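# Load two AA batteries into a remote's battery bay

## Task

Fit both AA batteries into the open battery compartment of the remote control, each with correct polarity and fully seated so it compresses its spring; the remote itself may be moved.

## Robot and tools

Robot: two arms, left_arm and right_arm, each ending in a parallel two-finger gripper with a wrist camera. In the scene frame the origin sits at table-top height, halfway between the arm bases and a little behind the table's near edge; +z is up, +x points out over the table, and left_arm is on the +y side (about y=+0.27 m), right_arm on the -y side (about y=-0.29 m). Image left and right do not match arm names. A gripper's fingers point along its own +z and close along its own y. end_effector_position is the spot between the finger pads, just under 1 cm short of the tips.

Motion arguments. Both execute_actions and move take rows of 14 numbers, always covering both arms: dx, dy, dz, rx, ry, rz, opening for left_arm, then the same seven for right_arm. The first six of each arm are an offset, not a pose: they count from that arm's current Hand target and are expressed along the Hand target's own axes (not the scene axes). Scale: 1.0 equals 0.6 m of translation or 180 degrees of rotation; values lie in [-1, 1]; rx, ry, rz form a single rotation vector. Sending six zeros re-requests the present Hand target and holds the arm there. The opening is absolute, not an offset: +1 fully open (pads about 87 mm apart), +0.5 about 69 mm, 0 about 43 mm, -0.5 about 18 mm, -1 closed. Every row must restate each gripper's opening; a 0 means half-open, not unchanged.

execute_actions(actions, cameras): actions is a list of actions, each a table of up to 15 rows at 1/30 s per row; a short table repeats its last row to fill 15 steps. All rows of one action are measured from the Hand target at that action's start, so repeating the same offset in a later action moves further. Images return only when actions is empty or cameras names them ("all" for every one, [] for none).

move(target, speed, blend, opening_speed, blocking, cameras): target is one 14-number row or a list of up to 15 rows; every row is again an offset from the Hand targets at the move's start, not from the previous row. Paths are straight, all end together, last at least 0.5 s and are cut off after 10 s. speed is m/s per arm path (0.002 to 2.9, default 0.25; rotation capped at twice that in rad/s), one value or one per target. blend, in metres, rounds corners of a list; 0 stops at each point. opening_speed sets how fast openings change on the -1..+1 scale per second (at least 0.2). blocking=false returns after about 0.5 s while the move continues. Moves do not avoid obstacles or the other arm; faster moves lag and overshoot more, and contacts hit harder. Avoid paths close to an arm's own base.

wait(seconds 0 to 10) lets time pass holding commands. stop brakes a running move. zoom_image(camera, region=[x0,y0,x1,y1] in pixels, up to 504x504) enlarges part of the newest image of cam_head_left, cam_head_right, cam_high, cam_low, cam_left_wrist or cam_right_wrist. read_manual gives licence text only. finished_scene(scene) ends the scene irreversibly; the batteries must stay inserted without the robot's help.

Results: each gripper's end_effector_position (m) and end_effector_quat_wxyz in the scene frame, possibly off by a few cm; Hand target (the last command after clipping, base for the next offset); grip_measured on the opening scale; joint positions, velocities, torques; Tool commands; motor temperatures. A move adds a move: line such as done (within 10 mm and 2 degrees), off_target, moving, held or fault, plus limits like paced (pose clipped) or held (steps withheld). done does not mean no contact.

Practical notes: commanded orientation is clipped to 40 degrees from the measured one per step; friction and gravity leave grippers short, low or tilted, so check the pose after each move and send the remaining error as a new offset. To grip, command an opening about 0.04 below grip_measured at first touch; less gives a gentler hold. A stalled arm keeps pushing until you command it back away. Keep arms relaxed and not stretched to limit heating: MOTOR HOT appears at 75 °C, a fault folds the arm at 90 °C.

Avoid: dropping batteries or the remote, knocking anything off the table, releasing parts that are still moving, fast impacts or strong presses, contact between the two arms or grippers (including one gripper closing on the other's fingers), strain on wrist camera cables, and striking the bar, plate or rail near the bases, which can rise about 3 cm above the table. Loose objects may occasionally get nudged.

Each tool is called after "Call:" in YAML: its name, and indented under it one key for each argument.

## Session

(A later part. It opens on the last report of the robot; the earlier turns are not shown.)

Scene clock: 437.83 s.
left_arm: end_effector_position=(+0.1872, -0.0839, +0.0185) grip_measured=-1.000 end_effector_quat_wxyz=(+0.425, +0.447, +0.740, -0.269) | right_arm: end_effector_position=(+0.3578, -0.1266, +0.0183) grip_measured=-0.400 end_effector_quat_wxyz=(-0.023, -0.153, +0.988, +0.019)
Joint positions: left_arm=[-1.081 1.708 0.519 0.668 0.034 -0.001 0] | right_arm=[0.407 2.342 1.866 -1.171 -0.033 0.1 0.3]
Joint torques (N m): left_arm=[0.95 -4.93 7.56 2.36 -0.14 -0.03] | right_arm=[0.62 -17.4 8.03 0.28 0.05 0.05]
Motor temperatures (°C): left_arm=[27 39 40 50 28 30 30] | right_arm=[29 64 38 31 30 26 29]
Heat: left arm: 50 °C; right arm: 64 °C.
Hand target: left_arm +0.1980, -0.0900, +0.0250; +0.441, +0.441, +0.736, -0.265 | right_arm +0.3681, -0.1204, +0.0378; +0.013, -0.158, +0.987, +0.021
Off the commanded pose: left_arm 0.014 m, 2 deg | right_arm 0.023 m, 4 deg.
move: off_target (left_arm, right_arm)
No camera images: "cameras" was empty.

Call:
move:
  target:
    - [0,0,0,0,0,0,-1,0,0,-0.03,0,0.005,0,-0.4]
    - [0,0,0,0,0,0,-1,0.007,0,0.026,0,0.005,0,-0.4]
  speed: 0.05
  cameras: ["cam_right_wrist"]

Scene clock: 440.40 s.
left_arm: end_effector_position=(+0.1872, -0.0839, +0.0185) grip_measured=-1.000 end_effector_quat_wxyz=(+0.425, +0.447, +0.740, -0.269) | right_arm: end_effector_position=(+0.3601, -0.1257, +0.0250) grip_measured=-0.400 end_effector_quat_wxyz=(-0.013, -0.153, +0.988, +0.022)
Joint positions: left_arm=[-1.081 1.708 0.519 0.668 0.034 -0.001 0] | right_arm=[0.407 2.326 1.87 -1.171 -0.034 0.1 0.3]
Joint torques (N m): left_arm=[0.95 -4.93 7.56 2.36 -0.14 -0.03] | right_arm=[0.7 -14.13 4.44 0.67 0.05 0.06]
Motor temperatures (°C): left_arm=[27 39 40 50 28 30 30] | right_arm=[29 66 38 31 29 26 29]
Heat: left arm: 50 °C; right arm: 66 °C.
Hand target: left_arm +0.1980, -0.0900, +0.0250; +0.441, +0.441, +0.736, -0.265 | right_arm +0.3644, -0.1211, +0.0220; +0.005, -0.158, +0.987, +0.020
Off the commanded pose: left_arm 0.014 m, 2 deg | right_arm 0.007 m, 2 deg.
move: off_target (left_arm)
camera_calibration:
cam_right_wrist: T_world_to_cam=[[0.29414, -0.954868, -0.0413281, -0.22634], [-0.582374, -0.213347, 0.784426, 0.183138], [-0.75784, -0.206663, -0.618844, 0.411673], [0, 0, 0, 1]] pos_world=[0.485213, -0.0919756, 0.101749]
Images, in order (width x height): cam_right_wrist 672x504.

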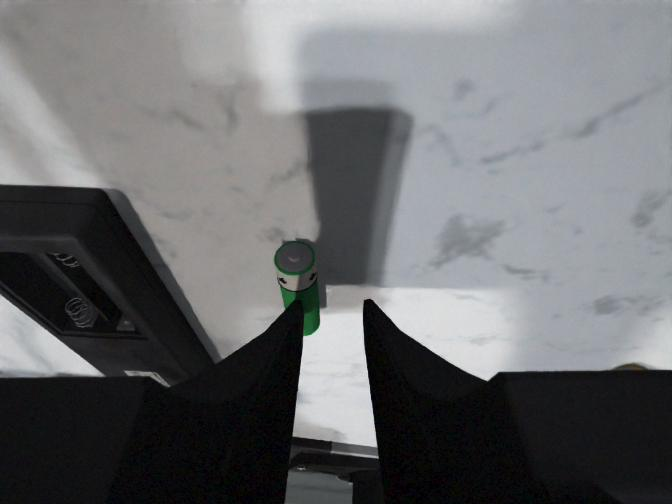

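Call:
move:
  target:
    - [0,0,0,0,0,0,-1,0,0,-0.03,0,0,0,-0.4]
    - [0,0,0,0,0,0,-1,0,0.016,-0.03,0,0,0.01,-0.4]
    - [0,0,0,0,0,0,-1,-0.004,0.016,0.006,0,0,0.01,-0.4]
  speed: 0.06
  cameras: ["cam_right_wrist"]

Scene clock: 443.57 s.
left_arm: end_effector_position=(+0.1872, -0.0839, +0.0185) grip_measured=-1.000 end_effector_quat_wxyz=(+0.425, +0.447, +0.740, -0.269) | right_arm: end_effector_position=(+0.3641, -0.1125, +0.0242) grip_measured=-0.400 end_effector_quat_wxyz=(+0.004, -0.143, +0.989, +0.026)
Joint positions: left_arm=[-1.081 1.708 0.519 0.668 0.034 -0.001 0] | right_arm=[0.429 2.324 1.87 -1.135 -0.034 0.143 0.3]
Joint torques (N m): left_arm=[0.95 -4.94 7.56 2.36 -0.14 -0.03] | right_arm=[0.5 -12.6 5.6 0.42 0.05 0.12]
Motor temperatures (°C): left_arm=[27 39 40 50 28 30 30] | right_arm=[29 66 38 31 29 26 28]
Heat: left arm: 50 °C; right arm: 66 °C.
Hand target: left_arm +0.1980, -0.0900, +0.0250; +0.441, +0.441, +0.736, -0.265 | right_arm +0.3637, -0.1110, +0.0189; +0.005, -0.143, +0.990, +0.020
Off the commanded pose: left_arm 0.014 m, 2 deg | right_arm 0.006 m, 1 deg.
move: off_target (left_arm)
camera_calibration:
cam_right_wrist: T_world_to_cam=[[0.275045, -0.960371, -0.0451471, -0.208569], [-0.612046, -0.211114, 0.762123, 0.200475], [-0.741452, -0.181986, -0.645856, 0.414374], [0, 0, 0, 1]] pos_world=[0.487304, -0.0825703, 0.105423]
Images, in order (width x height): cam_right_wrist 672x504.

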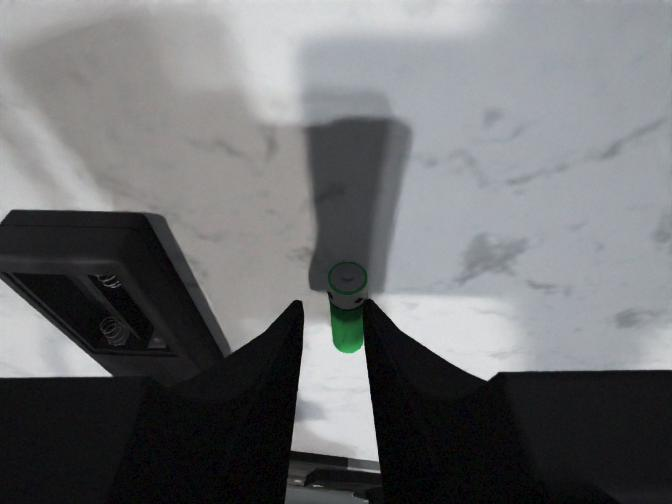

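Call:
move:
  target:
    - [0,0,0,0,0,0,-1,0,-0.006,0.006,0,0,0,-0.4]
    - [0,0,0,0,0,0,-1,0,-0.006,0.006,0,0,0,-0.85]
  speed: 0.05
  opening_speed: 0.5

Call:
move:
  target: [0,0,0,0,0,0,-1,0,0,-0.08,0,0,0,-0.88]
  speed: 0.06
  cameras: ["cam_right_wrist","cam_low"]

Call:
zoom_image:
  camera: "cam_low"
  region: [360, 220, 480, 310]

Scene clock: 446.60 s.
left_arm: end_effector_position=(+0.1872, -0.0839, +0.0185) grip_measured=-1.000 end_effector_quat_wxyz=(+0.425, +0.447, +0.740, -0.269) | right_arm: end_effector_position=(+0.3640, -0.1125, +0.0210) grip_measured=-0.633 end_effector_quat_wxyz=(+0.005, -0.143, +0.989, +0.026)
Joint positions: left_arm=[-1.081 1.708 0.519 0.668 0.034 -0.001 0] | right_arm=[0.429 2.324 1.857 -1.121 -0.034 0.143 0.184]
Joint torques (N m): left_arm=[0.95 -4.93 7.56 2.36 -0.14 -0.03] | right_arm=[-0.06 -12.48 5.5 0.42 0.05 0.07]
Motor temperatures (°C): left_arm=[27 39 40 50 28 30 30] | right_arm=[29 66 38 31 29 26 28]
Heat: left arm: 50 °C; right arm: 66 °C.
Hand target: left_arm +0.1980, -0.0900, +0.0250; +0.441, +0.441, +0.736, -0.265 | right_arm +0.3647, -0.1143, +0.0151; +0.005, -0.143, +0.990, +0.020
Off the commanded pose: left_arm 0.014 m, 2 deg | right_arm 0.006 m, 1 deg.
move: off_target (left_arm)

Scene clock: 448.07 s.
left_arm: end_effector_position=(+0.1872, -0.0839, +0.0185) grip_measured=-1.000 end_effector_quat_wxyz=(+0.425, +0.447, +0.740, -0.269) | right_arm: end_effector_position=(+0.3539, -0.1175, +0.0459) grip_measured=-0.633 end_effector_quat_wxyz=(-0.023, -0.143, +0.989, +0.018)
Joint positions: left_arm=[-1.081 1.708 0.519 0.668 0.034 -0.001 0] | right_arm=[0.429 2.324 1.947 -1.269 -0.034 0.143 0.184]
Joint torques (N m): left_arm=[0.95 -4.93 7.56 2.36 -0.14 -0.03] | right_arm=[-0.35 -15.68 9.8 0.13 0.09 0.05]
Motor temperatures (°C): left_arm=[27 39 40 50 28 30 30] | right_arm=[29 67 38 31 29 26 29]
Heat: left arm: 50 °C; right arm: 67 °C.
Hand target: left_arm +0.1980, -0.0900, +0.0250; +0.441, +0.441, +0.736, -0.265 | right_arm +0.3644, -0.1163, +0.0631; +0.005, -0.143, +0.990, +0.020
Off the commanded pose: left_arm 0.014 m, 2 deg | right_arm 0.020 m, 3 deg.
move: off_target (left_arm, right_arm)
camera_calibration:
cam_right_wrist: T_world_to_cam=[[0.273649, -0.961127, -0.036747, -0.209594], [-0.572127, -0.193368, 0.797045, 0.162926], [-0.773167, -0.197087, -0.602801, 0.427451], [0, 0, 0, 1]] pos_world=[0.481061, -0.0856971, 0.120107]
Images, in order (width x height): cam_low 672x504, cam_right_wrist 672x504.

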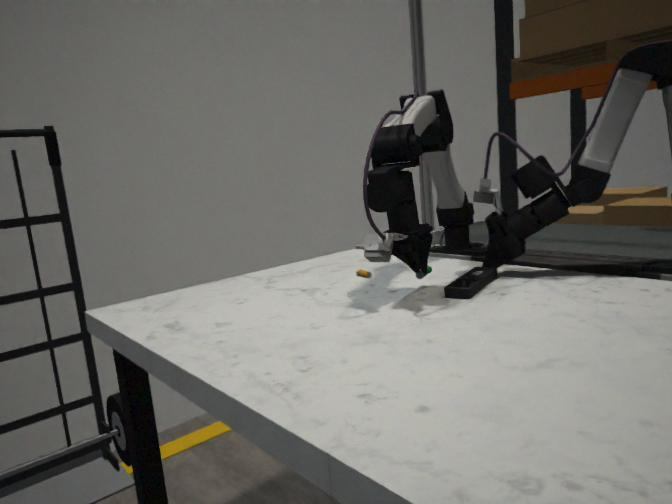

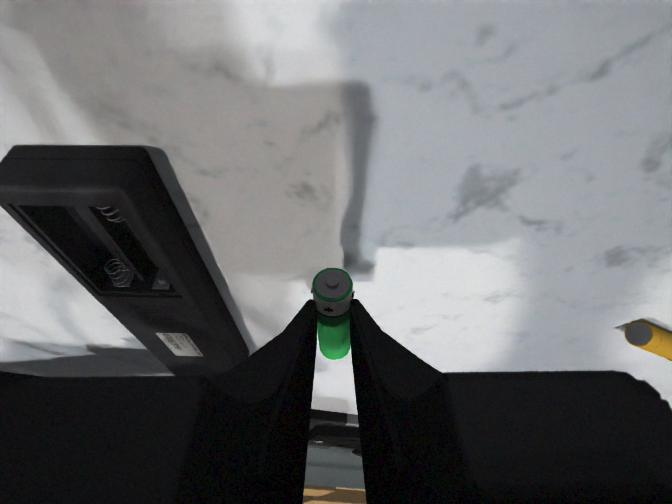

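Scaled by 4.200 from the camera's 672x504 image, which has a finer 960x720 frame.

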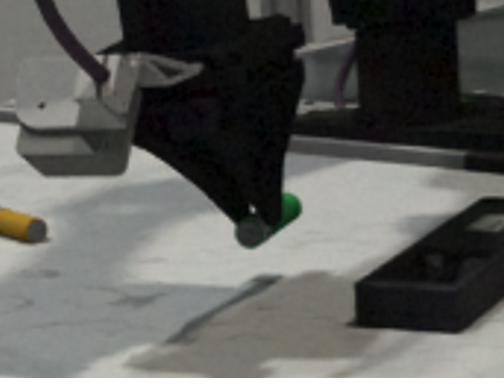

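Call:
move:
  target:
    - [0,0,0,0,0,0,-1,0,0,-0.05,0,0,0,-0.9]
    - [0,0,0,0,0,0,-1,-0.0355,0.167,-0.03,0,-0.167,-0.015,-0.9]
  speed: 0.12
  cameras: ["cam_right_wrist","cam_low"]

Call:
zoom_image:
  camera: "cam_right_wrist"
  region: [255, 150, 455, 400]

Scene clock: 453.63 s.
left_arm: end_effector_position=(+0.1872, -0.0839, +0.0185) grip_measured=-1.000 end_effector_quat_wxyz=(+0.425, +0.447, +0.740, -0.269) | right_arm: end_effector_position=(+0.3537, -0.0173, +0.0701) grip_measured=-0.633 end_effector_quat_wxyz=(+0.238, -0.162, +0.956, +0.050)
Joint positions: left_arm=[-1.081 1.708 0.519 0.668 0.034 -0.001 0] | right_arm=[0.693 2.014 1.53 -0.66 0.15 0.322 0.184]
Joint torques (N m): left_arm=[0.95 -4.94 7.56 2.36 -0.14 -0.03] | right_arm=[0.31 -15.23 6.15 1.24 0.19 0.13]
Motor temperatures (°C): left_arm=[27 39 40 50 28 30 30] | right_arm=[29 68 39 31 29 26 29]
Heat: left arm: 50 °C; right arm: 68 °C.
Hand target: left_arm +0.1980, -0.0900, +0.0250; +0.441, +0.441, +0.736, -0.265 | right_arm +0.3564, -0.0150, +0.0853; +0.262, -0.156, +0.951, +0.056
Off the commanded pose: left_arm 0.014 m, 2 deg | right_arm 0.016 m, 3 deg.
move: off_target (left_arm, right_arm)
camera_calibration:
cam_right_wrist: T_world_to_cam=[[0.32372, -0.945979, -0.0181277, -0.131083], [-0.871933, -0.30571, 0.382458, 0.296123], [-0.367339, -0.108003, -0.923795, 0.342099], [0, 0, 0, 1]] pos_world=[0.4263, 0.00347354, 0.200399]
Images, in order (width x height): cam_low 672x504, cam_right_wrist 672x504.

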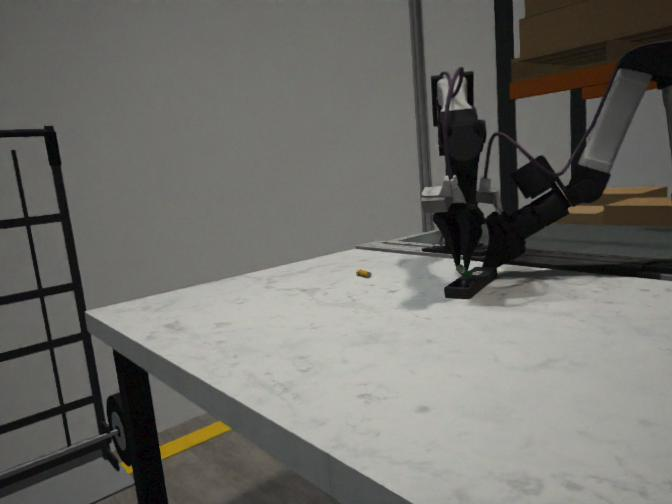

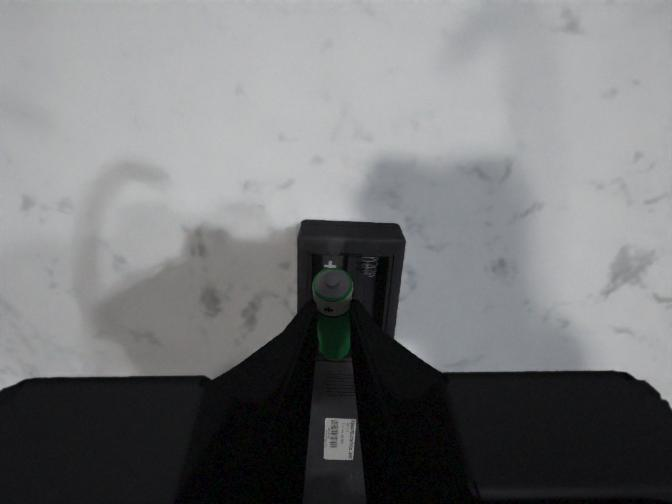

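Scaled by 2.016 from the camera's 672x504 image, which has a finer 960x720 frame.

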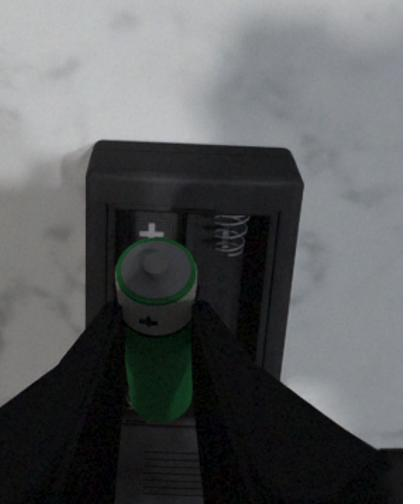

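Call:
move:
  target:
    - [0,0,0,0,0,0,-1,-0.006,0.004,0.003,0,0,0,-0.9]
    - [0,0,0,0,0,0,-1,0.012,0.004,0.036,0,0,0,-0.9]
  speed: 0.06
  cameras: ["cam_right_wrist"]

Call:
zoom_image:
  camera: "cam_right_wrist"
  region: [255, 150, 455, 400]

Scene clock: 456.97 s.
left_arm: end_effector_position=(+0.1872, -0.0839, +0.0185) grip_measured=-1.000 end_effector_quat_wxyz=(+0.425, +0.447, +0.740, -0.269) | right_arm: end_effector_position=(+0.3594, -0.0129, +0.0645) grip_measured=-0.633 end_effector_quat_wxyz=(+0.254, -0.158, +0.952, +0.059)
Joint positions: left_arm=[-1.081 1.708 0.519 0.668 0.034 -0.001 0] | right_arm=[0.693 2.014 1.494 -0.586 0.152 0.324 0.184]
Joint torques (N m): left_arm=[0.95 -4.94 7.54 2.36 -0.14 -0.03] | right_arm=[0.44 -11.33 6.28 1.27 0.2 0.13]
Motor temperatures (°C): left_arm=[27 39 40 50 28 30 30] | right_arm=[29 67 39 32 29 26 29]
Heat: left arm: 50 °C; right arm: 67 °C.
Hand target: left_arm +0.1980, -0.0900, +0.0250; +0.441, +0.441, +0.736, -0.265 | right_arm +0.3602, -0.0105, +0.0631; +0.262, -0.156, +0.951, +0.057
Off the commanded pose: left_arm 0.014 m, 2 deg | right_arm 0.003 m, 1 deg.
move: off_target (left_arm)
camera_calibration:
cam_right_wrist: T_world_to_cam=[[0.322112, -0.946183, -0.0313417, -0.127371], [-0.883624, -0.312367, 0.348762, 0.31085], [-0.339783, -0.0846461, -0.936687, 0.330745], [0, 0, 0, 1]] pos_world=[0.428084, 0.00457989, 0.1974]
Images, in order (width x height): cam_right_wrist 672x504.

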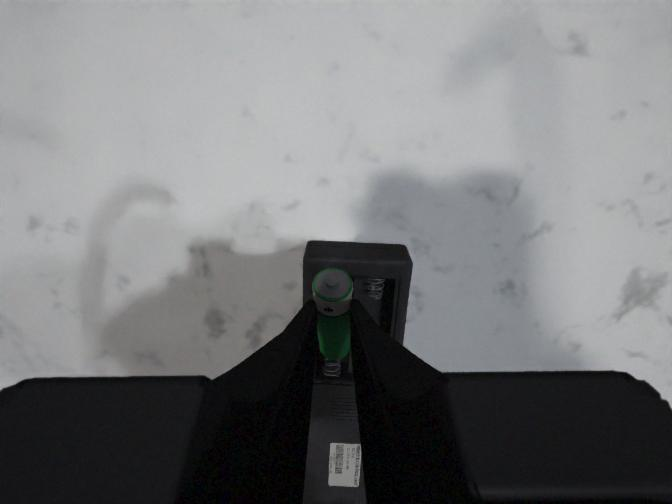

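Scaled by 2.016 from the camera's 672x504 image, which has a finer 960x720 frame.

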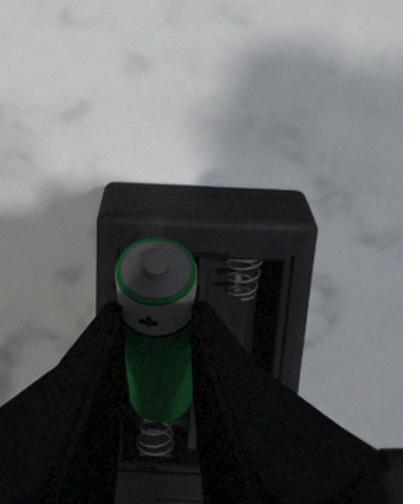

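Call:
move:
  target:
    - [0,0,0,0,0,0,-1,0.015,0.0015,0.029,0,0,0,-0.9]
    - [0,0,0,0,0,0,-1,0.062,0.0035,0.010,0,0,0,-0.92]
  speed: 0.06
  cameras: ["cam_right_wrist","cam_low"]

Call:
zoom_image:
  camera: "cam_right_wrist"
  region: [255, 150, 455, 400]

Call:
zoom_image:
  camera: "cam_low"
  region: [420, 230, 520, 310]

Scene clock: 461.60 s.
left_arm: end_effector_position=(+0.1877, -0.0836, +0.0185) grip_measured=-1.000 end_effector_quat_wxyz=(+0.426, +0.446, +0.740, -0.268) | right_arm: end_effector_position=(+0.3529, -0.0114, +0.0476) grip_measured=-0.633 end_effector_quat_wxyz=(+0.291, -0.148, +0.943, +0.065)
Joint positions: left_arm=[-1.081 1.708 0.519 0.668 0.031 0.001 0] | right_arm=[0.719 1.965 1.325 -0.396 0.194 0.35 0.184]
Joint torques (N m): left_arm=[0.95 -4.92 7.54 2.36 -0.11 -0.04] | right_arm=[1.07 -11.99 4.6 0.73 -0.03 0.13]
Motor temperatures (°C): left_arm=[27 39 40 50 28 30 30] | right_arm=[29 66 39 32 29 26 29]
Heat: left arm: 50 °C; right arm: 66 °C.
Hand target: left_arm +0.1980, -0.0900, +0.0250; +0.441, +0.441, +0.736, -0.265 | right_arm +0.3320, -0.0173, +0.0387; +0.262, -0.156, +0.951, +0.057
Off the commanded pose: left_arm 0.014 m, 2 deg | right_arm 0.023 m, 4 deg.
move: off_target (left_arm, right_arm); target 2's new opening was sent with right_arm's hand 0.023 m and 4 deg from that target
camera_calibration:
cam_right_wrist: T_world_to_cam=[[0.307474, -0.950834, -0.0370858, -0.119105], [-0.911776, -0.305547, 0.27442, 0.32503], [-0.272259, -0.0505631, -0.960895, 0.290585], [0, 0, 0, 1]] pos_world=[0.412091, 0.000755663, 0.185609]
Images, in order (width x height): cam_low 672x504, cam_right_wrist 672x504.

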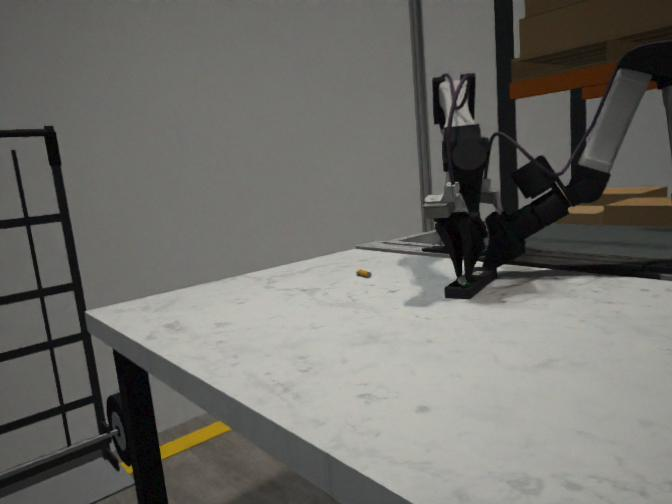

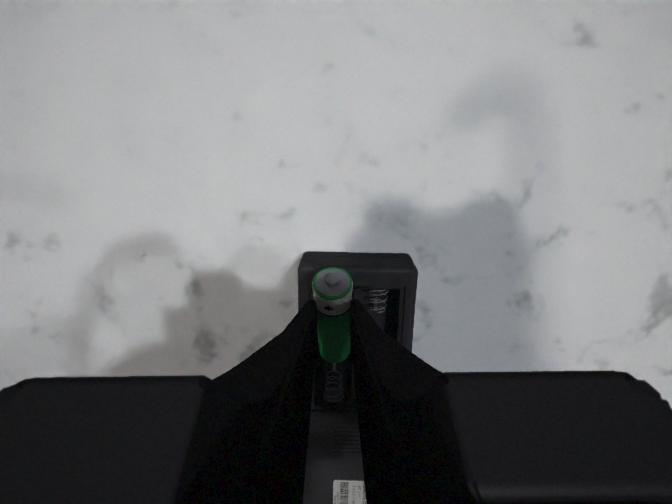

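Scaled by 2.016 from the camera's 672x504 image, which has a finer 960x720 frame.

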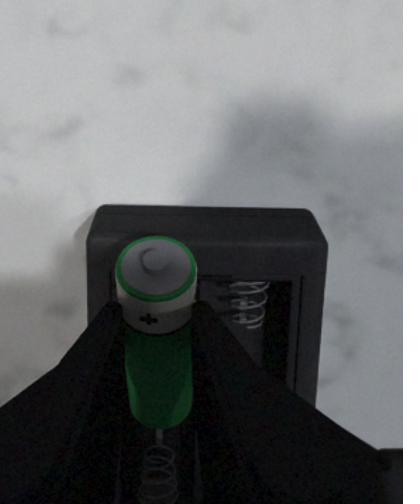

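Scaled by 5.040 from the camera's 672x504 image, which has a finer 960x720 frame.

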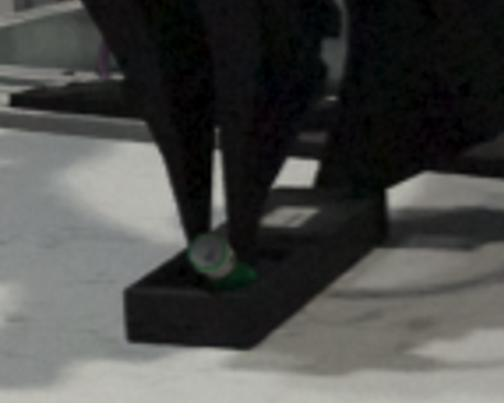

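Call:
move:
  target: [0,0,0,0,0,0,-1,0.038,0.002,-0.026,0,0.01,0,-0.95]
  speed: 0.06
  cameras: ["cam_right_wrist","cam_low"]

Call:
zoom_image:
  camera: "cam_right_wrist"
  region: [255, 150, 455, 400]

Call:
zoom_image:
  camera: "cam_low"
  region: [420, 230, 520, 310]

Scene clock: 464.60 s.
left_arm: end_effector_position=(+0.1851, -0.0850, +0.0186) grip_measured=-1.000 end_effector_quat_wxyz=(+0.422, +0.450, +0.737, -0.274) | right_arm: end_effector_position=(+0.3355, -0.0153, +0.0565) grip_measured=-0.638 end_effector_quat_wxyz=(+0.296, -0.143, +0.942, +0.068)
Joint positions: left_arm=[-1.081 1.708 0.519 0.668 0.048 0.001 0] | right_arm=[0.742 1.891 1.258 -0.396 0.208 0.377 0.181]
Joint torques (N m): left_arm=[0.95 -4.98 7.53 2.36 -0.29 -0.04] | right_arm=[1.31 -10.73 4.25 0.43 -0.12 0.17]
Motor temperatures (°C): left_arm=[27 39 40 50 28 30 30] | right_arm=[29 66 39 32 29 26 29]
Heat: left arm: 50 °C; right arm: 66 °C.
Hand target: left_arm +0.1980, -0.0900, +0.0250; +0.441, +0.441, +0.736, -0.265 | right_arm +0.3056, -0.0253, +0.0404; +0.247, -0.157, +0.955, +0.054
Off the commanded pose: left_arm 0.015 m, 3 deg | right_arm 0.035 m, 6 deg.
move: off_target (left_arm, right_arm)
camera_calibration:
cam_right_wrist: T_world_to_cam=[[0.301197, -0.952516, -0.0446541, -0.114544], [-0.91596, -0.302023, 0.264196, 0.307669], [-0.265137, -0.0386735, -0.963435, 0.292081], [0, 0, 0, 1]] pos_world=[0.393754, -0.00488657, 0.195001]
Images, in order (width x height): cam_low 672x504, cam_right_wrist 672x504.

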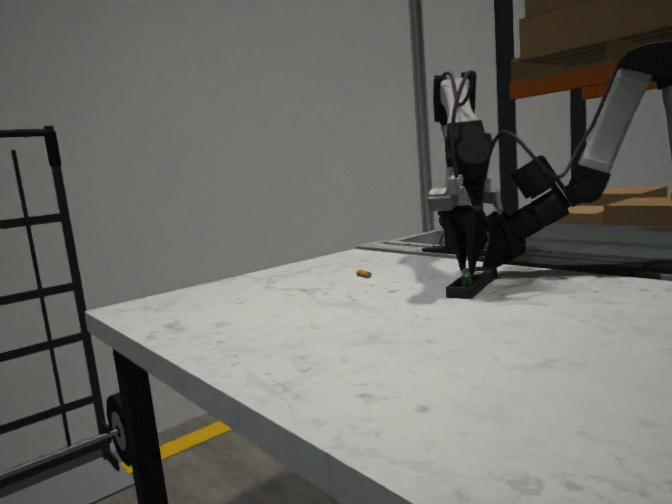

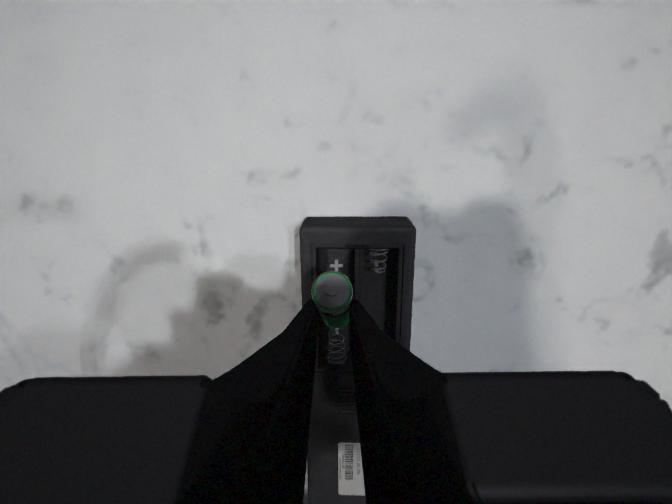

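Scaled by 2.016 from the camera's 672x504 image, which has a finer 960x720 frame.

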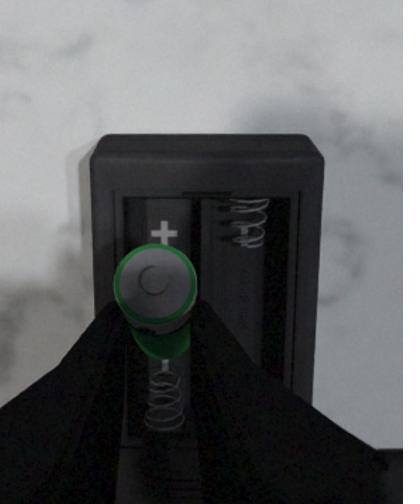

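Scaled by 5.040 from the camera's 672x504 image, which has a finer 960x720 frame.

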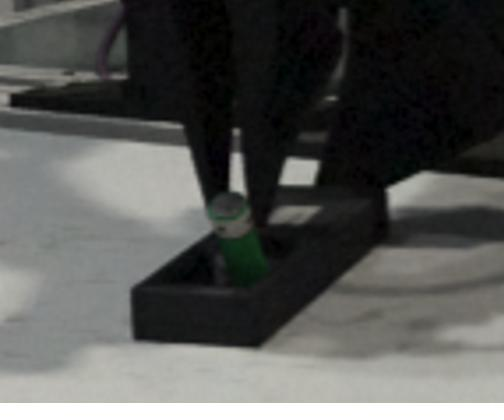

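Call:
move:
  target:
    - [0,0,0,0,0,0,-1,-0.03,-0.005,-0.08,0,0,0,-0.9]
    - [0,0,0,0,0,0,-1,-0.035,-0.005,-0.08,0,0.155,0,-0.9]
  speed: 0.1
  cameras: ["cam_right_wrist"]

Scene clock: 472.10 s.
left_arm: end_effector_position=(+0.1875, -0.0843, +0.0192) grip_measured=-1.000 end_effector_quat_wxyz=(+0.427, +0.449, +0.737, -0.269) | right_arm: end_effector_position=(+0.2967, -0.0359, +0.0887) grip_measured=-0.900 end_effector_quat_wxyz=(+0.006, -0.165, +0.986, +0.002)
Joint positions: left_arm=[-1.081 1.708 0.519 0.671 0.035 0.006 0] | right_arm=[0.682 2.246 1.994 -1.35 0.006 0.351 0.05]
Joint torques (N m): left_arm=[0.96 -4.92 7.56 2.33 -0.15 -0.09] | right_arm=[-0.7 -11.63 10.13 0.16 -0.2 -0.02]
Motor temperatures (°C): left_arm=[27 39 40 50 28 30 30] | right_arm=[29 64 39 32 29 26 29]
Heat: left arm: 50 °C; right arm: 64 °C.
Hand target: left_arm +0.1980, -0.0900, +0.0250; +0.441, +0.441, +0.736, -0.265 | right_arm +0.3023, -0.0311, +0.0925; +0.010, -0.165, +0.986, +0.015
Off the commanded pose: left_arm 0.013 m, 2 deg | right_arm 0.008 m, 2 deg.
move: off_target (left_arm)
camera_calibration:
cam_right_wrist: T_world_to_cam=[[0.317453, -0.948266, 0.00376161, -0.12996], [-0.612003, -0.201849, 0.764663, 0.126368], [-0.724345, -0.245047, -0.64442, 0.412632], [0, 0, 0, 1]] pos_world=[0.417482, 0.00338498, 0.169768]
Images, in order (width x height): cam_right_wrist 672x504.

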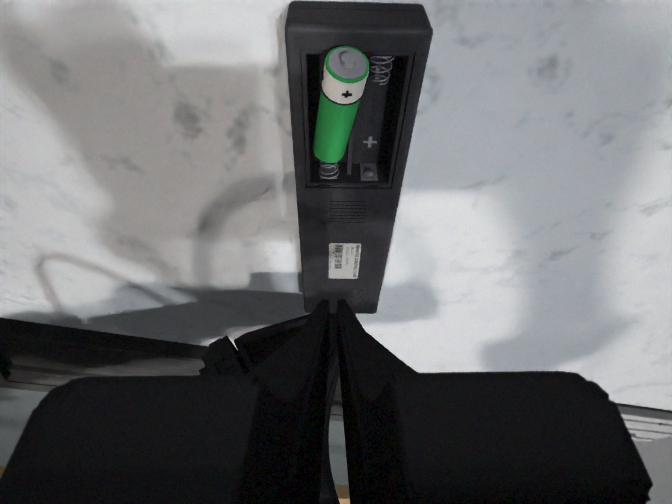

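Call:
move:
  target:
    - [0,0,0,0,0,0,-1,-0.078,-0.004,0.03,0,-0.105,0,-0.3]
    - [0,0,0,0,0,0,-1,-0.076,-0.003,0.09,0,-0.105,0,-0.3]
  speed: 0.1
  cameras: ["cam_right_wrist"]

Call:
zoom_image:
  camera: "cam_right_wrist"
  region: [255, 150, 455, 400]

Scene clock: 477.37 s.
left_arm: end_effector_position=(+0.1880, -0.0841, +0.0192) grip_measured=-1.000 end_effector_quat_wxyz=(+0.428, +0.448, +0.737, -0.268) | right_arm: end_effector_position=(+0.3435, -0.0159, +0.0360) grip_measured=-0.300 end_effector_quat_wxyz=(+0.158, -0.160, +0.973, +0.043)
Joint positions: left_arm=[-1.081 1.708 0.519 0.671 0.032 0.006 0] | right_arm=[0.682 2.148 1.627 -0.774 0.084 0.343 0.35]
Joint torques (N m): left_arm=[0.96 -4.9 7.57 2.33 -0.12 -0.09] | right_arm=[0.08 -13.64 5.81 0.96 0.18 0.01]
Motor temperatures (°C): left_arm=[27 39 40 49 28 30 30] | right_arm=[29 65 39 32 29 26 29]
Heat: left arm: 49 °C; right arm: 65 °C.
Hand target: left_arm +0.1980, -0.0900, +0.0250; +0.441, +0.441, +0.736, -0.265 | right_arm +0.3466, -0.0163, +0.0395; +0.171, -0.160, +0.971, +0.042
Off the commanded pose: left_arm 0.013 m, 2 deg | right_arm 0.005 m, 2 deg.
move: off_target (left_arm)
camera_calibration:
cam_right_wrist: T_world_to_cam=[[0.315628, -0.948388, -0.0306434, -0.123819], [-0.801118, -0.283645, 0.527026, 0.271442], [-0.508517, -0.141795, -0.849296, 0.352299], [0, 0, 0, 1]] pos_world=[0.435688, 0.00951894, 0.152356]
Images, in order (width x height): cam_right_wrist 672x504.

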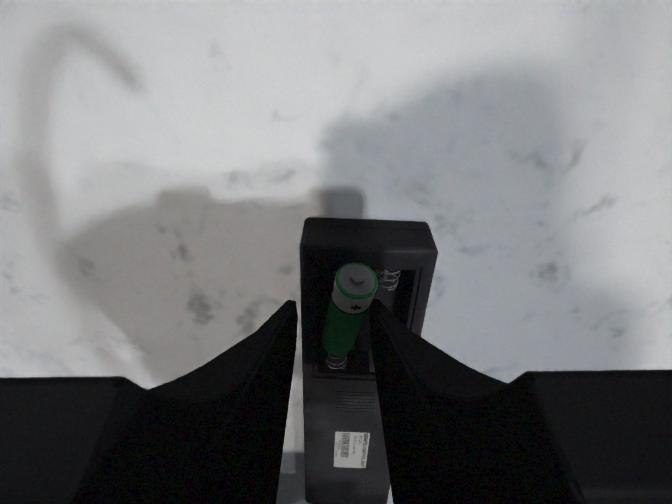

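Scaled by 2.016 from the camera's 672x504 image, which has a finer 960x720 frame.

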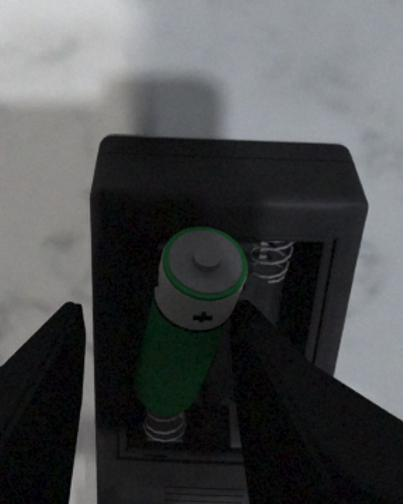

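Call:
move:
  target:
    - [0,0,0,0,0,0,-1,0,-0.004,0.0,0,0,0,-0.3]
    - [0,0,0,0,0,0,-1,0,-0.004,0.0,0,0,0,-0.85]
    - [0,0,0,0,0,0,-1,0.06,-0.002,-0.008,0,0,0,-0.95]
  speed: 0.06
  opening_speed: 0.6
  cameras: ["cam_right_wrist","cam_low"]

Call:
zoom_image:
  camera: "cam_right_wrist"
  region: [255, 150, 455, 400]

Call:
zoom_image:
  camera: "cam_low"
  region: [420, 230, 520, 310]

Scene clock: 482.07 s.
left_arm: end_effector_position=(+0.1847, -0.0858, +0.0193) grip_measured=-1.000 end_effector_quat_wxyz=(+0.423, +0.452, +0.735, -0.276) | right_arm: end_effector_position=(+0.3376, -0.0182, +0.0365) grip_measured=-0.467 end_effector_quat_wxyz=(+0.205, -0.152, +0.965, +0.058)
Joint positions: left_arm=[-1.081 1.708 0.519 0.671 0.052 0.003 0] | right_arm=[0.696 2.04 1.446 -0.604 0.112 0.36 0.266]
Joint torques (N m): left_arm=[0.96 -4.98 7.51 2.32 -0.33 -0.07] | right_arm=[0.98 -13.15 4.19 0.29 0.01 0.14]
Motor temperatures (°C): left_arm=[27 39 40 49 28 30 30] | right_arm=[29 65 39 32 29 26 29]
Heat: left arm: 49 °C; right arm: 65 °C.
Hand target: left_arm +0.1980, -0.0900, +0.0250; +0.441, +0.441, +0.736, -0.265 | right_arm +0.3135, -0.0287, +0.0316; +0.171, -0.160, +0.971, +0.042
Off the commanded pose: left_arm 0.015 m, 3 deg | right_arm 0.027 m, 4 deg.
move: off_target (left_arm, right_arm); target 3's new opening was sent with right_arm's hand 0.027 m and 4 deg from that target
camera_calibration:
cam_right_wrist: T_world_to_cam=[[0.308053, -0.950176, -0.0476325, -0.120979], [-0.847517, -0.296828, 0.44001, 0.284446], [-0.432226, -0.0951769, -0.896729, 0.326241], [0, 0, 0, 1]] pos_world=[0.41935, 0.000530781, 0.161628]
Images, in order (width x height): cam_low 672x504, cam_right_wrist 672x504.

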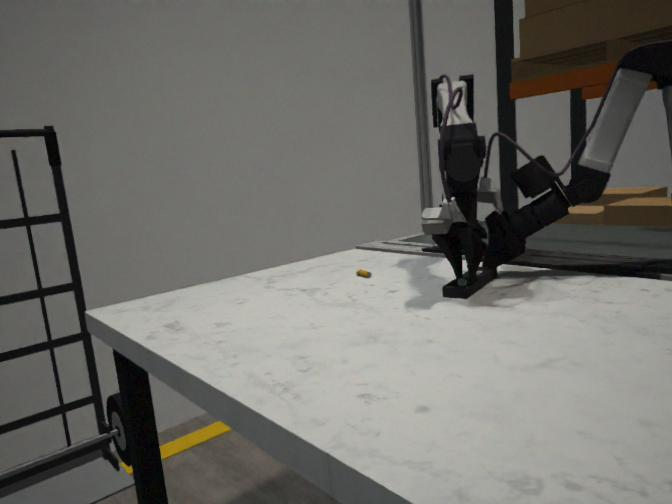

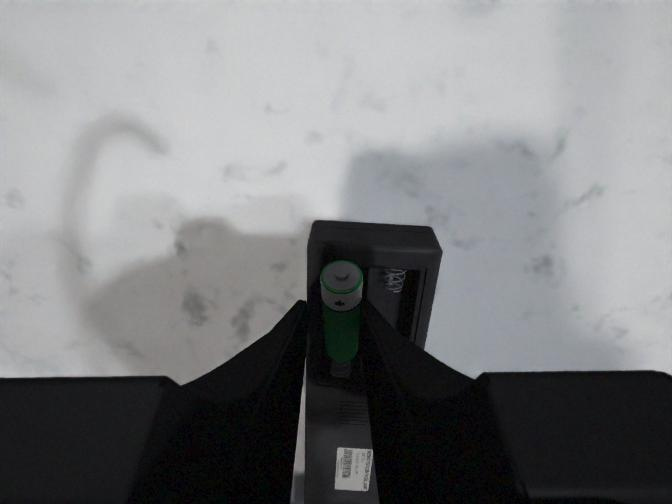

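Scaled by 2.016 from the camera's 672x504 image, which has a finer 960x720 frame.

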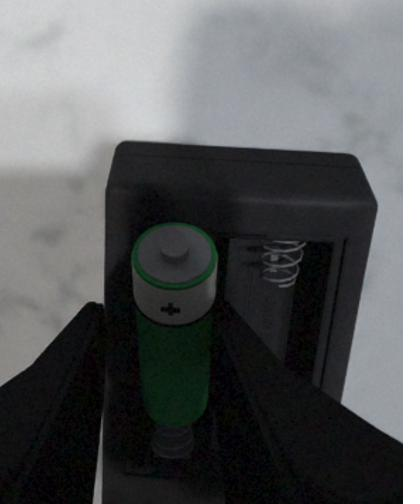

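Scaled by 5.040 from the camera's 672x504 image, which has a finer 960x720 frame.

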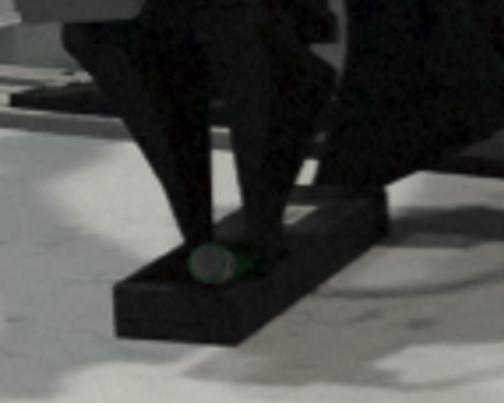

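Call:
move:
  target:
    - [0,0,0,0,0,0,-1,-0.025,-0.002,-0.01,0,0,0,-0.3]
    - [0,0,0,0,0,0,-1,-0.04,-0.006,-0.035,0,0,0,-0.3]
    - [0,0,0,0,0,0,-1,-0.036,-0.008,-0.018,0,0,0,-0.3]
  speed: 0.06
  cameras: ["cam_right_wrist","cam_low"]

Call:
zoom_image:
  camera: "cam_right_wrist"
  region: [255, 150, 455, 400]

Scene clock: 485.43 s.
left_arm: end_effector_position=(+0.1874, -0.0844, +0.0192) grip_measured=-1.000 end_effector_quat_wxyz=(+0.427, +0.448, +0.738, -0.270) | right_arm: end_effector_position=(+0.3240, -0.0319, +0.0484) grip_measured=-0.300 end_effector_quat_wxyz=(+0.165, -0.161, +0.973, +0.032)
Joint positions: left_arm=[-1.081 1.708 0.519 0.671 0.035 0.003 0] | right_arm=[0.693 2.04 1.516 -0.77 0.112 0.347 0.35]
Joint torques (N m): left_arm=[0.95 -4.92 7.57 2.33 -0.16 -0.07] | right_arm=[-0.77 -10.58 8.09 0.95 -0.04 -0.03]
Motor temperatures (°C): left_arm=[27 39 40 49 28 30 30] | right_arm=[29 65 39 32 29 26 29]
Heat: left arm: 49 °C; right arm: 65 °C.
Hand target: left_arm +0.1980, -0.0900, +0.0250; +0.441, +0.441, +0.736, -0.265 | right_arm +0.3308, -0.0283, +0.0491; +0.171, -0.160, +0.971, +0.042
Off the commanded pose: left_arm 0.013 m, 2 deg | right_arm 0.008 m, 1 deg.
move: off_target (left_arm)
camera_calibration:
cam_right_wrist: T_world_to_cam=[[0.314461, -0.949241, -0.00745728, -0.133243], [-0.810224, -0.272484, 0.51893, 0.248512], [-0.494622, -0.157141, -0.854784, 0.345871], [0, 0, 0, 1]] pos_world=[0.414326, -0.00441364, 0.16569]
Images, in order (width x height): cam_low 672x504, cam_right_wrist 672x504.

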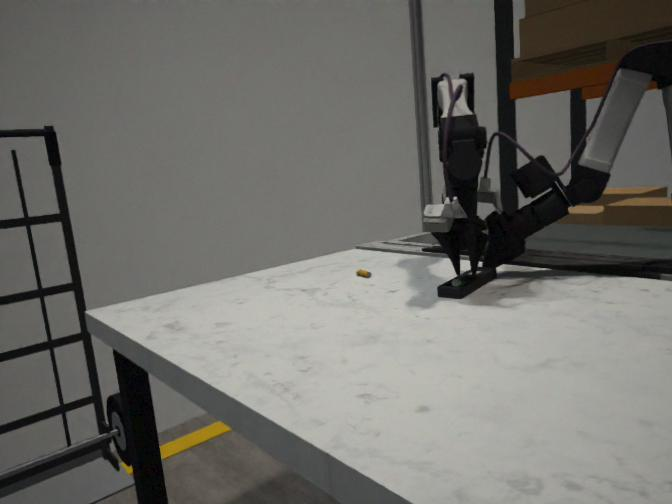

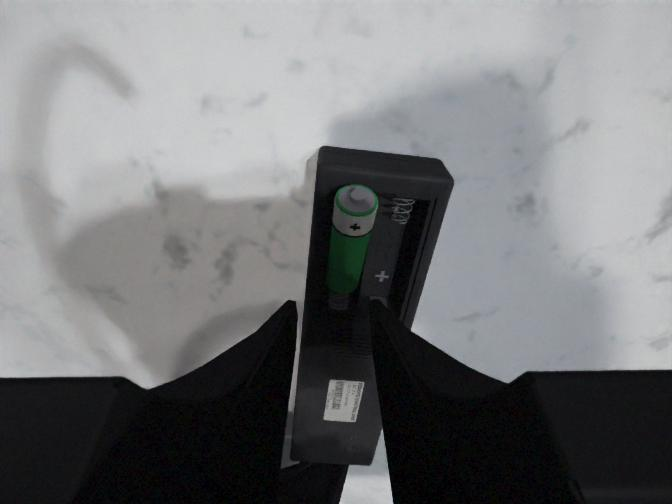

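Scaled by 2.016 from the camera's 672x504 image, which has a finer 960x720 frame.

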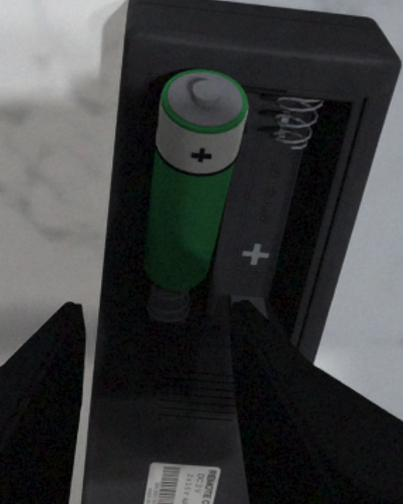

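Call:
move:
  target:
    - [0,0,0,0,0,0,-1,-0.038,-0.009,-0.01,0,0,0.038,-0.4]
    - [0,0,0,0,0,0,-1,-0.028,-0.009,0.028,0,0,0.038,-0.4]
  speed: 0.06
  cameras: ["cam_right_wrist","cam_low"]

Call:
zoom_image:
  camera: "cam_right_wrist"
  region: [255, 150, 455, 400]

Scene clock: 489.37 s.
left_arm: end_effector_position=(+0.1874, -0.0844, +0.0192) grip_measured=-1.000 end_effector_quat_wxyz=(+0.427, +0.448, +0.738, -0.270) | right_arm: end_effector_position=(+0.3532, -0.0265, +0.0460) grip_measured=-0.400 end_effector_quat_wxyz=(+0.175, -0.108, +0.978, +0.045)
Joint positions: left_arm=[-1.081 1.708 0.519 0.671 0.035 0.003 0] | right_arm=[0.652 2.112 1.607 -0.761 0.106 0.413 0.3]
Joint torques (N m): left_arm=[0.96 -4.92 7.56 2.33 -0.16 -0.07] | right_arm=[-0.51 -11.07 5.82 0.97 -0.14 0.14]
Motor temperatures (°C): left_arm=[27 39 40 49 28 30 30] | right_arm=[29 64 40 32 29 26 28]
Heat: left arm: 49 °C; right arm: 64 °C.
Hand target: left_arm +0.1980, -0.0900, +0.0250; +0.441, +0.441, +0.736, -0.265 | right_arm +0.3529, -0.0260, +0.0390; +0.169, -0.102, +0.979, +0.052
Off the commanded pose: left_arm 0.013 m, 2 deg | right_arm 0.007 m, 1 deg.
move: off_target (left_arm)
camera_calibration:
cam_right_wrist: T_world_to_cam=[[0.216795, -0.975036, -0.0480168, -0.101684], [-0.839991, -0.211379, 0.499734, 0.287884], [-0.497408, -0.0680063, -0.864847, 0.362974], [0, 0, 0, 1]] pos_world=[0.444411, -0.0136081, 0.165169]
Images, in order (width x height): cam_low 672x504, cam_right_wrist 672x504.

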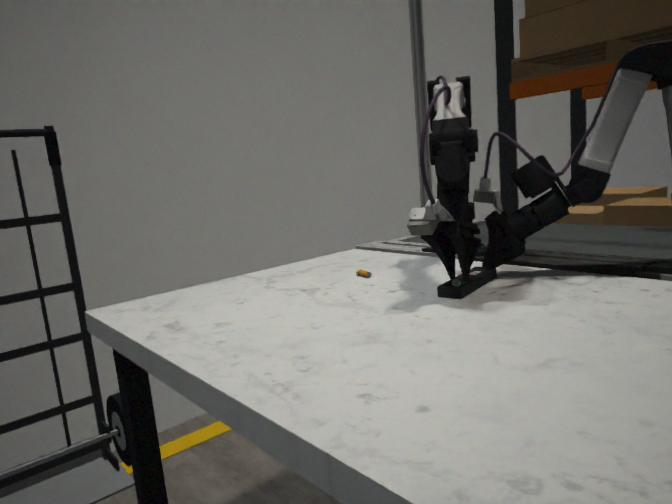

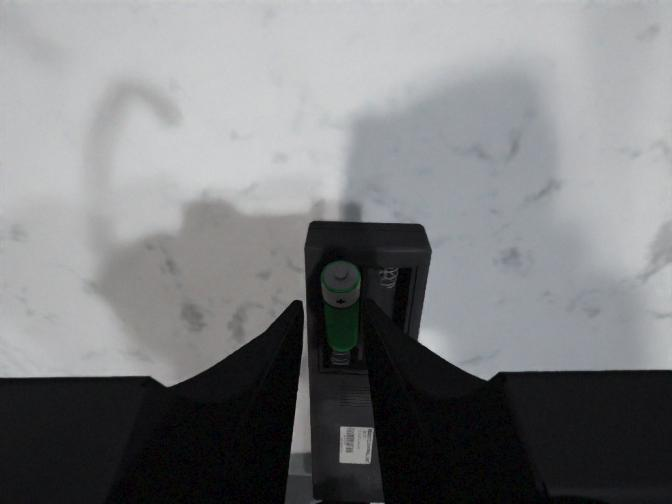

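Scaled by 2.016 from the camera's 672x504 image, which has a finer 960x720 frame.

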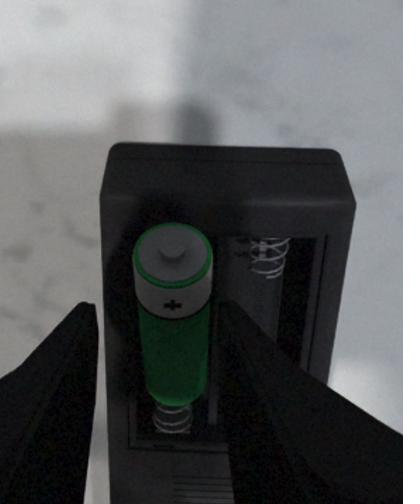

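Call:
move:
  target:
    - [0,0,0,0,0,0,-1,0,0,-0.025,0,0,0,-0.4]
    - [0,0,0,0,0,0,-1,0,-0.006,-0.025,0,0,0,-0.4]
    - [0,0,0,0,0,0,-1,0,-0.006,0.008,0,0,0,-0.4]
  speed: 0.08
  cameras: ["cam_right_wrist","cam_low"]

Call:
zoom_image:
  camera: "cam_right_wrist"
  region: [255, 150, 455, 400]

Call:
zoom_image:
  camera: "cam_low"
  region: [420, 230, 520, 310]

Scene clock: 496.20 s.
left_arm: end_effector_position=(+0.1874, -0.0844, +0.0192) grip_measured=-1.000 end_effector_quat_wxyz=(+0.427, +0.448, +0.738, -0.270) | right_arm: end_effector_position=(+0.3549, -0.0293, +0.0412) grip_measured=-0.400 end_effector_quat_wxyz=(+0.174, -0.102, +0.978, +0.045)
Joint positions: left_arm=[-1.081 1.708 0.519 0.671 0.035 0.003 0] | right_arm=[0.643 2.115 1.593 -0.743 0.104 0.416 0.3]
Joint torques (N m): left_arm=[0.95 -4.92 7.57 2.33 -0.16 -0.07] | right_arm=[-0.68 -10.84 6.15 0.98 -0.15 0.04]
Motor temperatures (°C): left_arm=[27 39 40 48 28 30 30] | right_arm=[29 65 39 32 29 26 28]
Heat: left arm: 48 °C; right arm: 65 °C.
Hand target: left_arm +0.1980, -0.0900, +0.0250; +0.441, +0.441, +0.736, -0.265 | right_arm +0.3552, -0.0290, +0.0342; +0.168, -0.102, +0.979, +0.052
Off the commanded pose: left_arm 0.013 m, 2 deg | right_arm 0.007 m, 1 deg.
move: off_target (left_arm)
camera_calibration:
cam_right_wrist: T_world_to_cam=[[0.20644, -0.977128, -0.0510239, -0.101232], [-0.841063, -0.203857, 0.501054, 0.291698], [-0.499996, -0.0605234, -0.86391, 0.360553], [0, 0, 0, 1]] pos_world=[0.44651, -0.0176304, 0.160164]
Images, in order (width x height): cam_low 672x504, cam_right_wrist 672x504.

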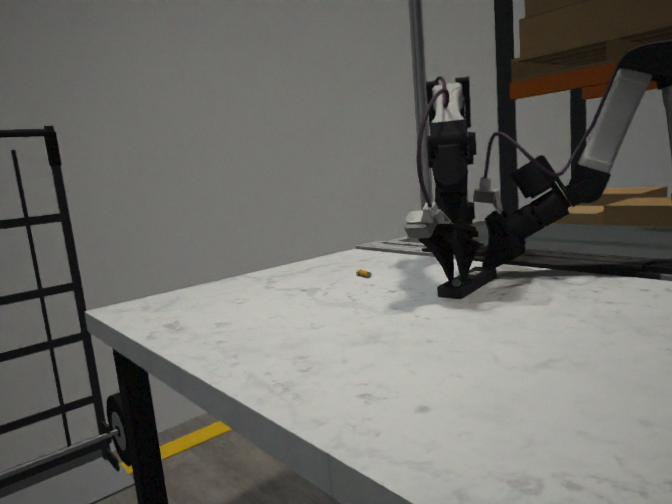

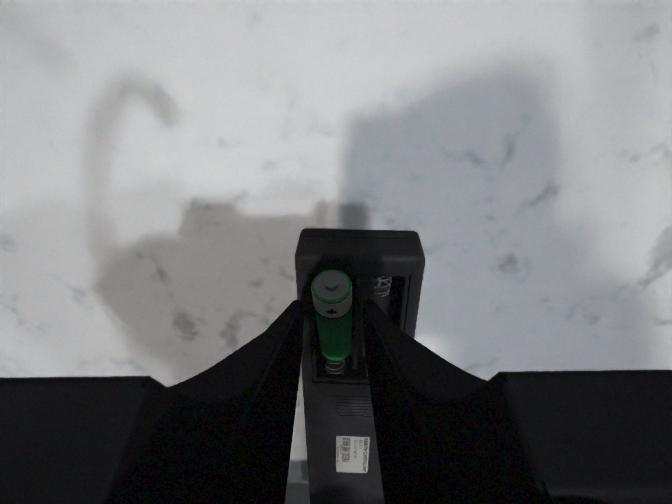

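Scaled by 2.016 from the camera's 672x504 image, which has a finer 960x720 frame.

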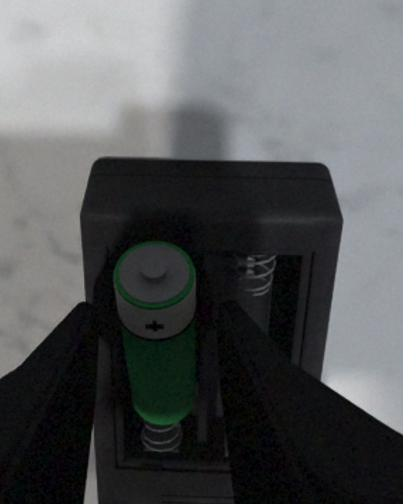

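Scaled by 5.040 from the camera's 672x504 image, which has a finer 960x720 frame.

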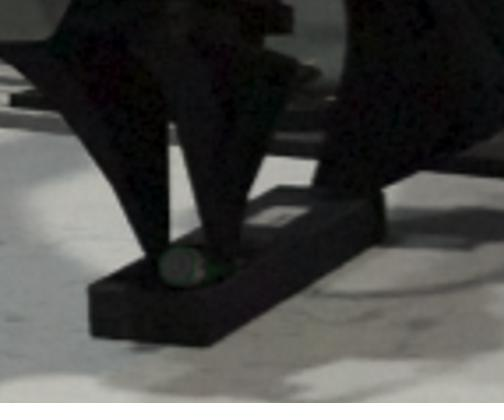

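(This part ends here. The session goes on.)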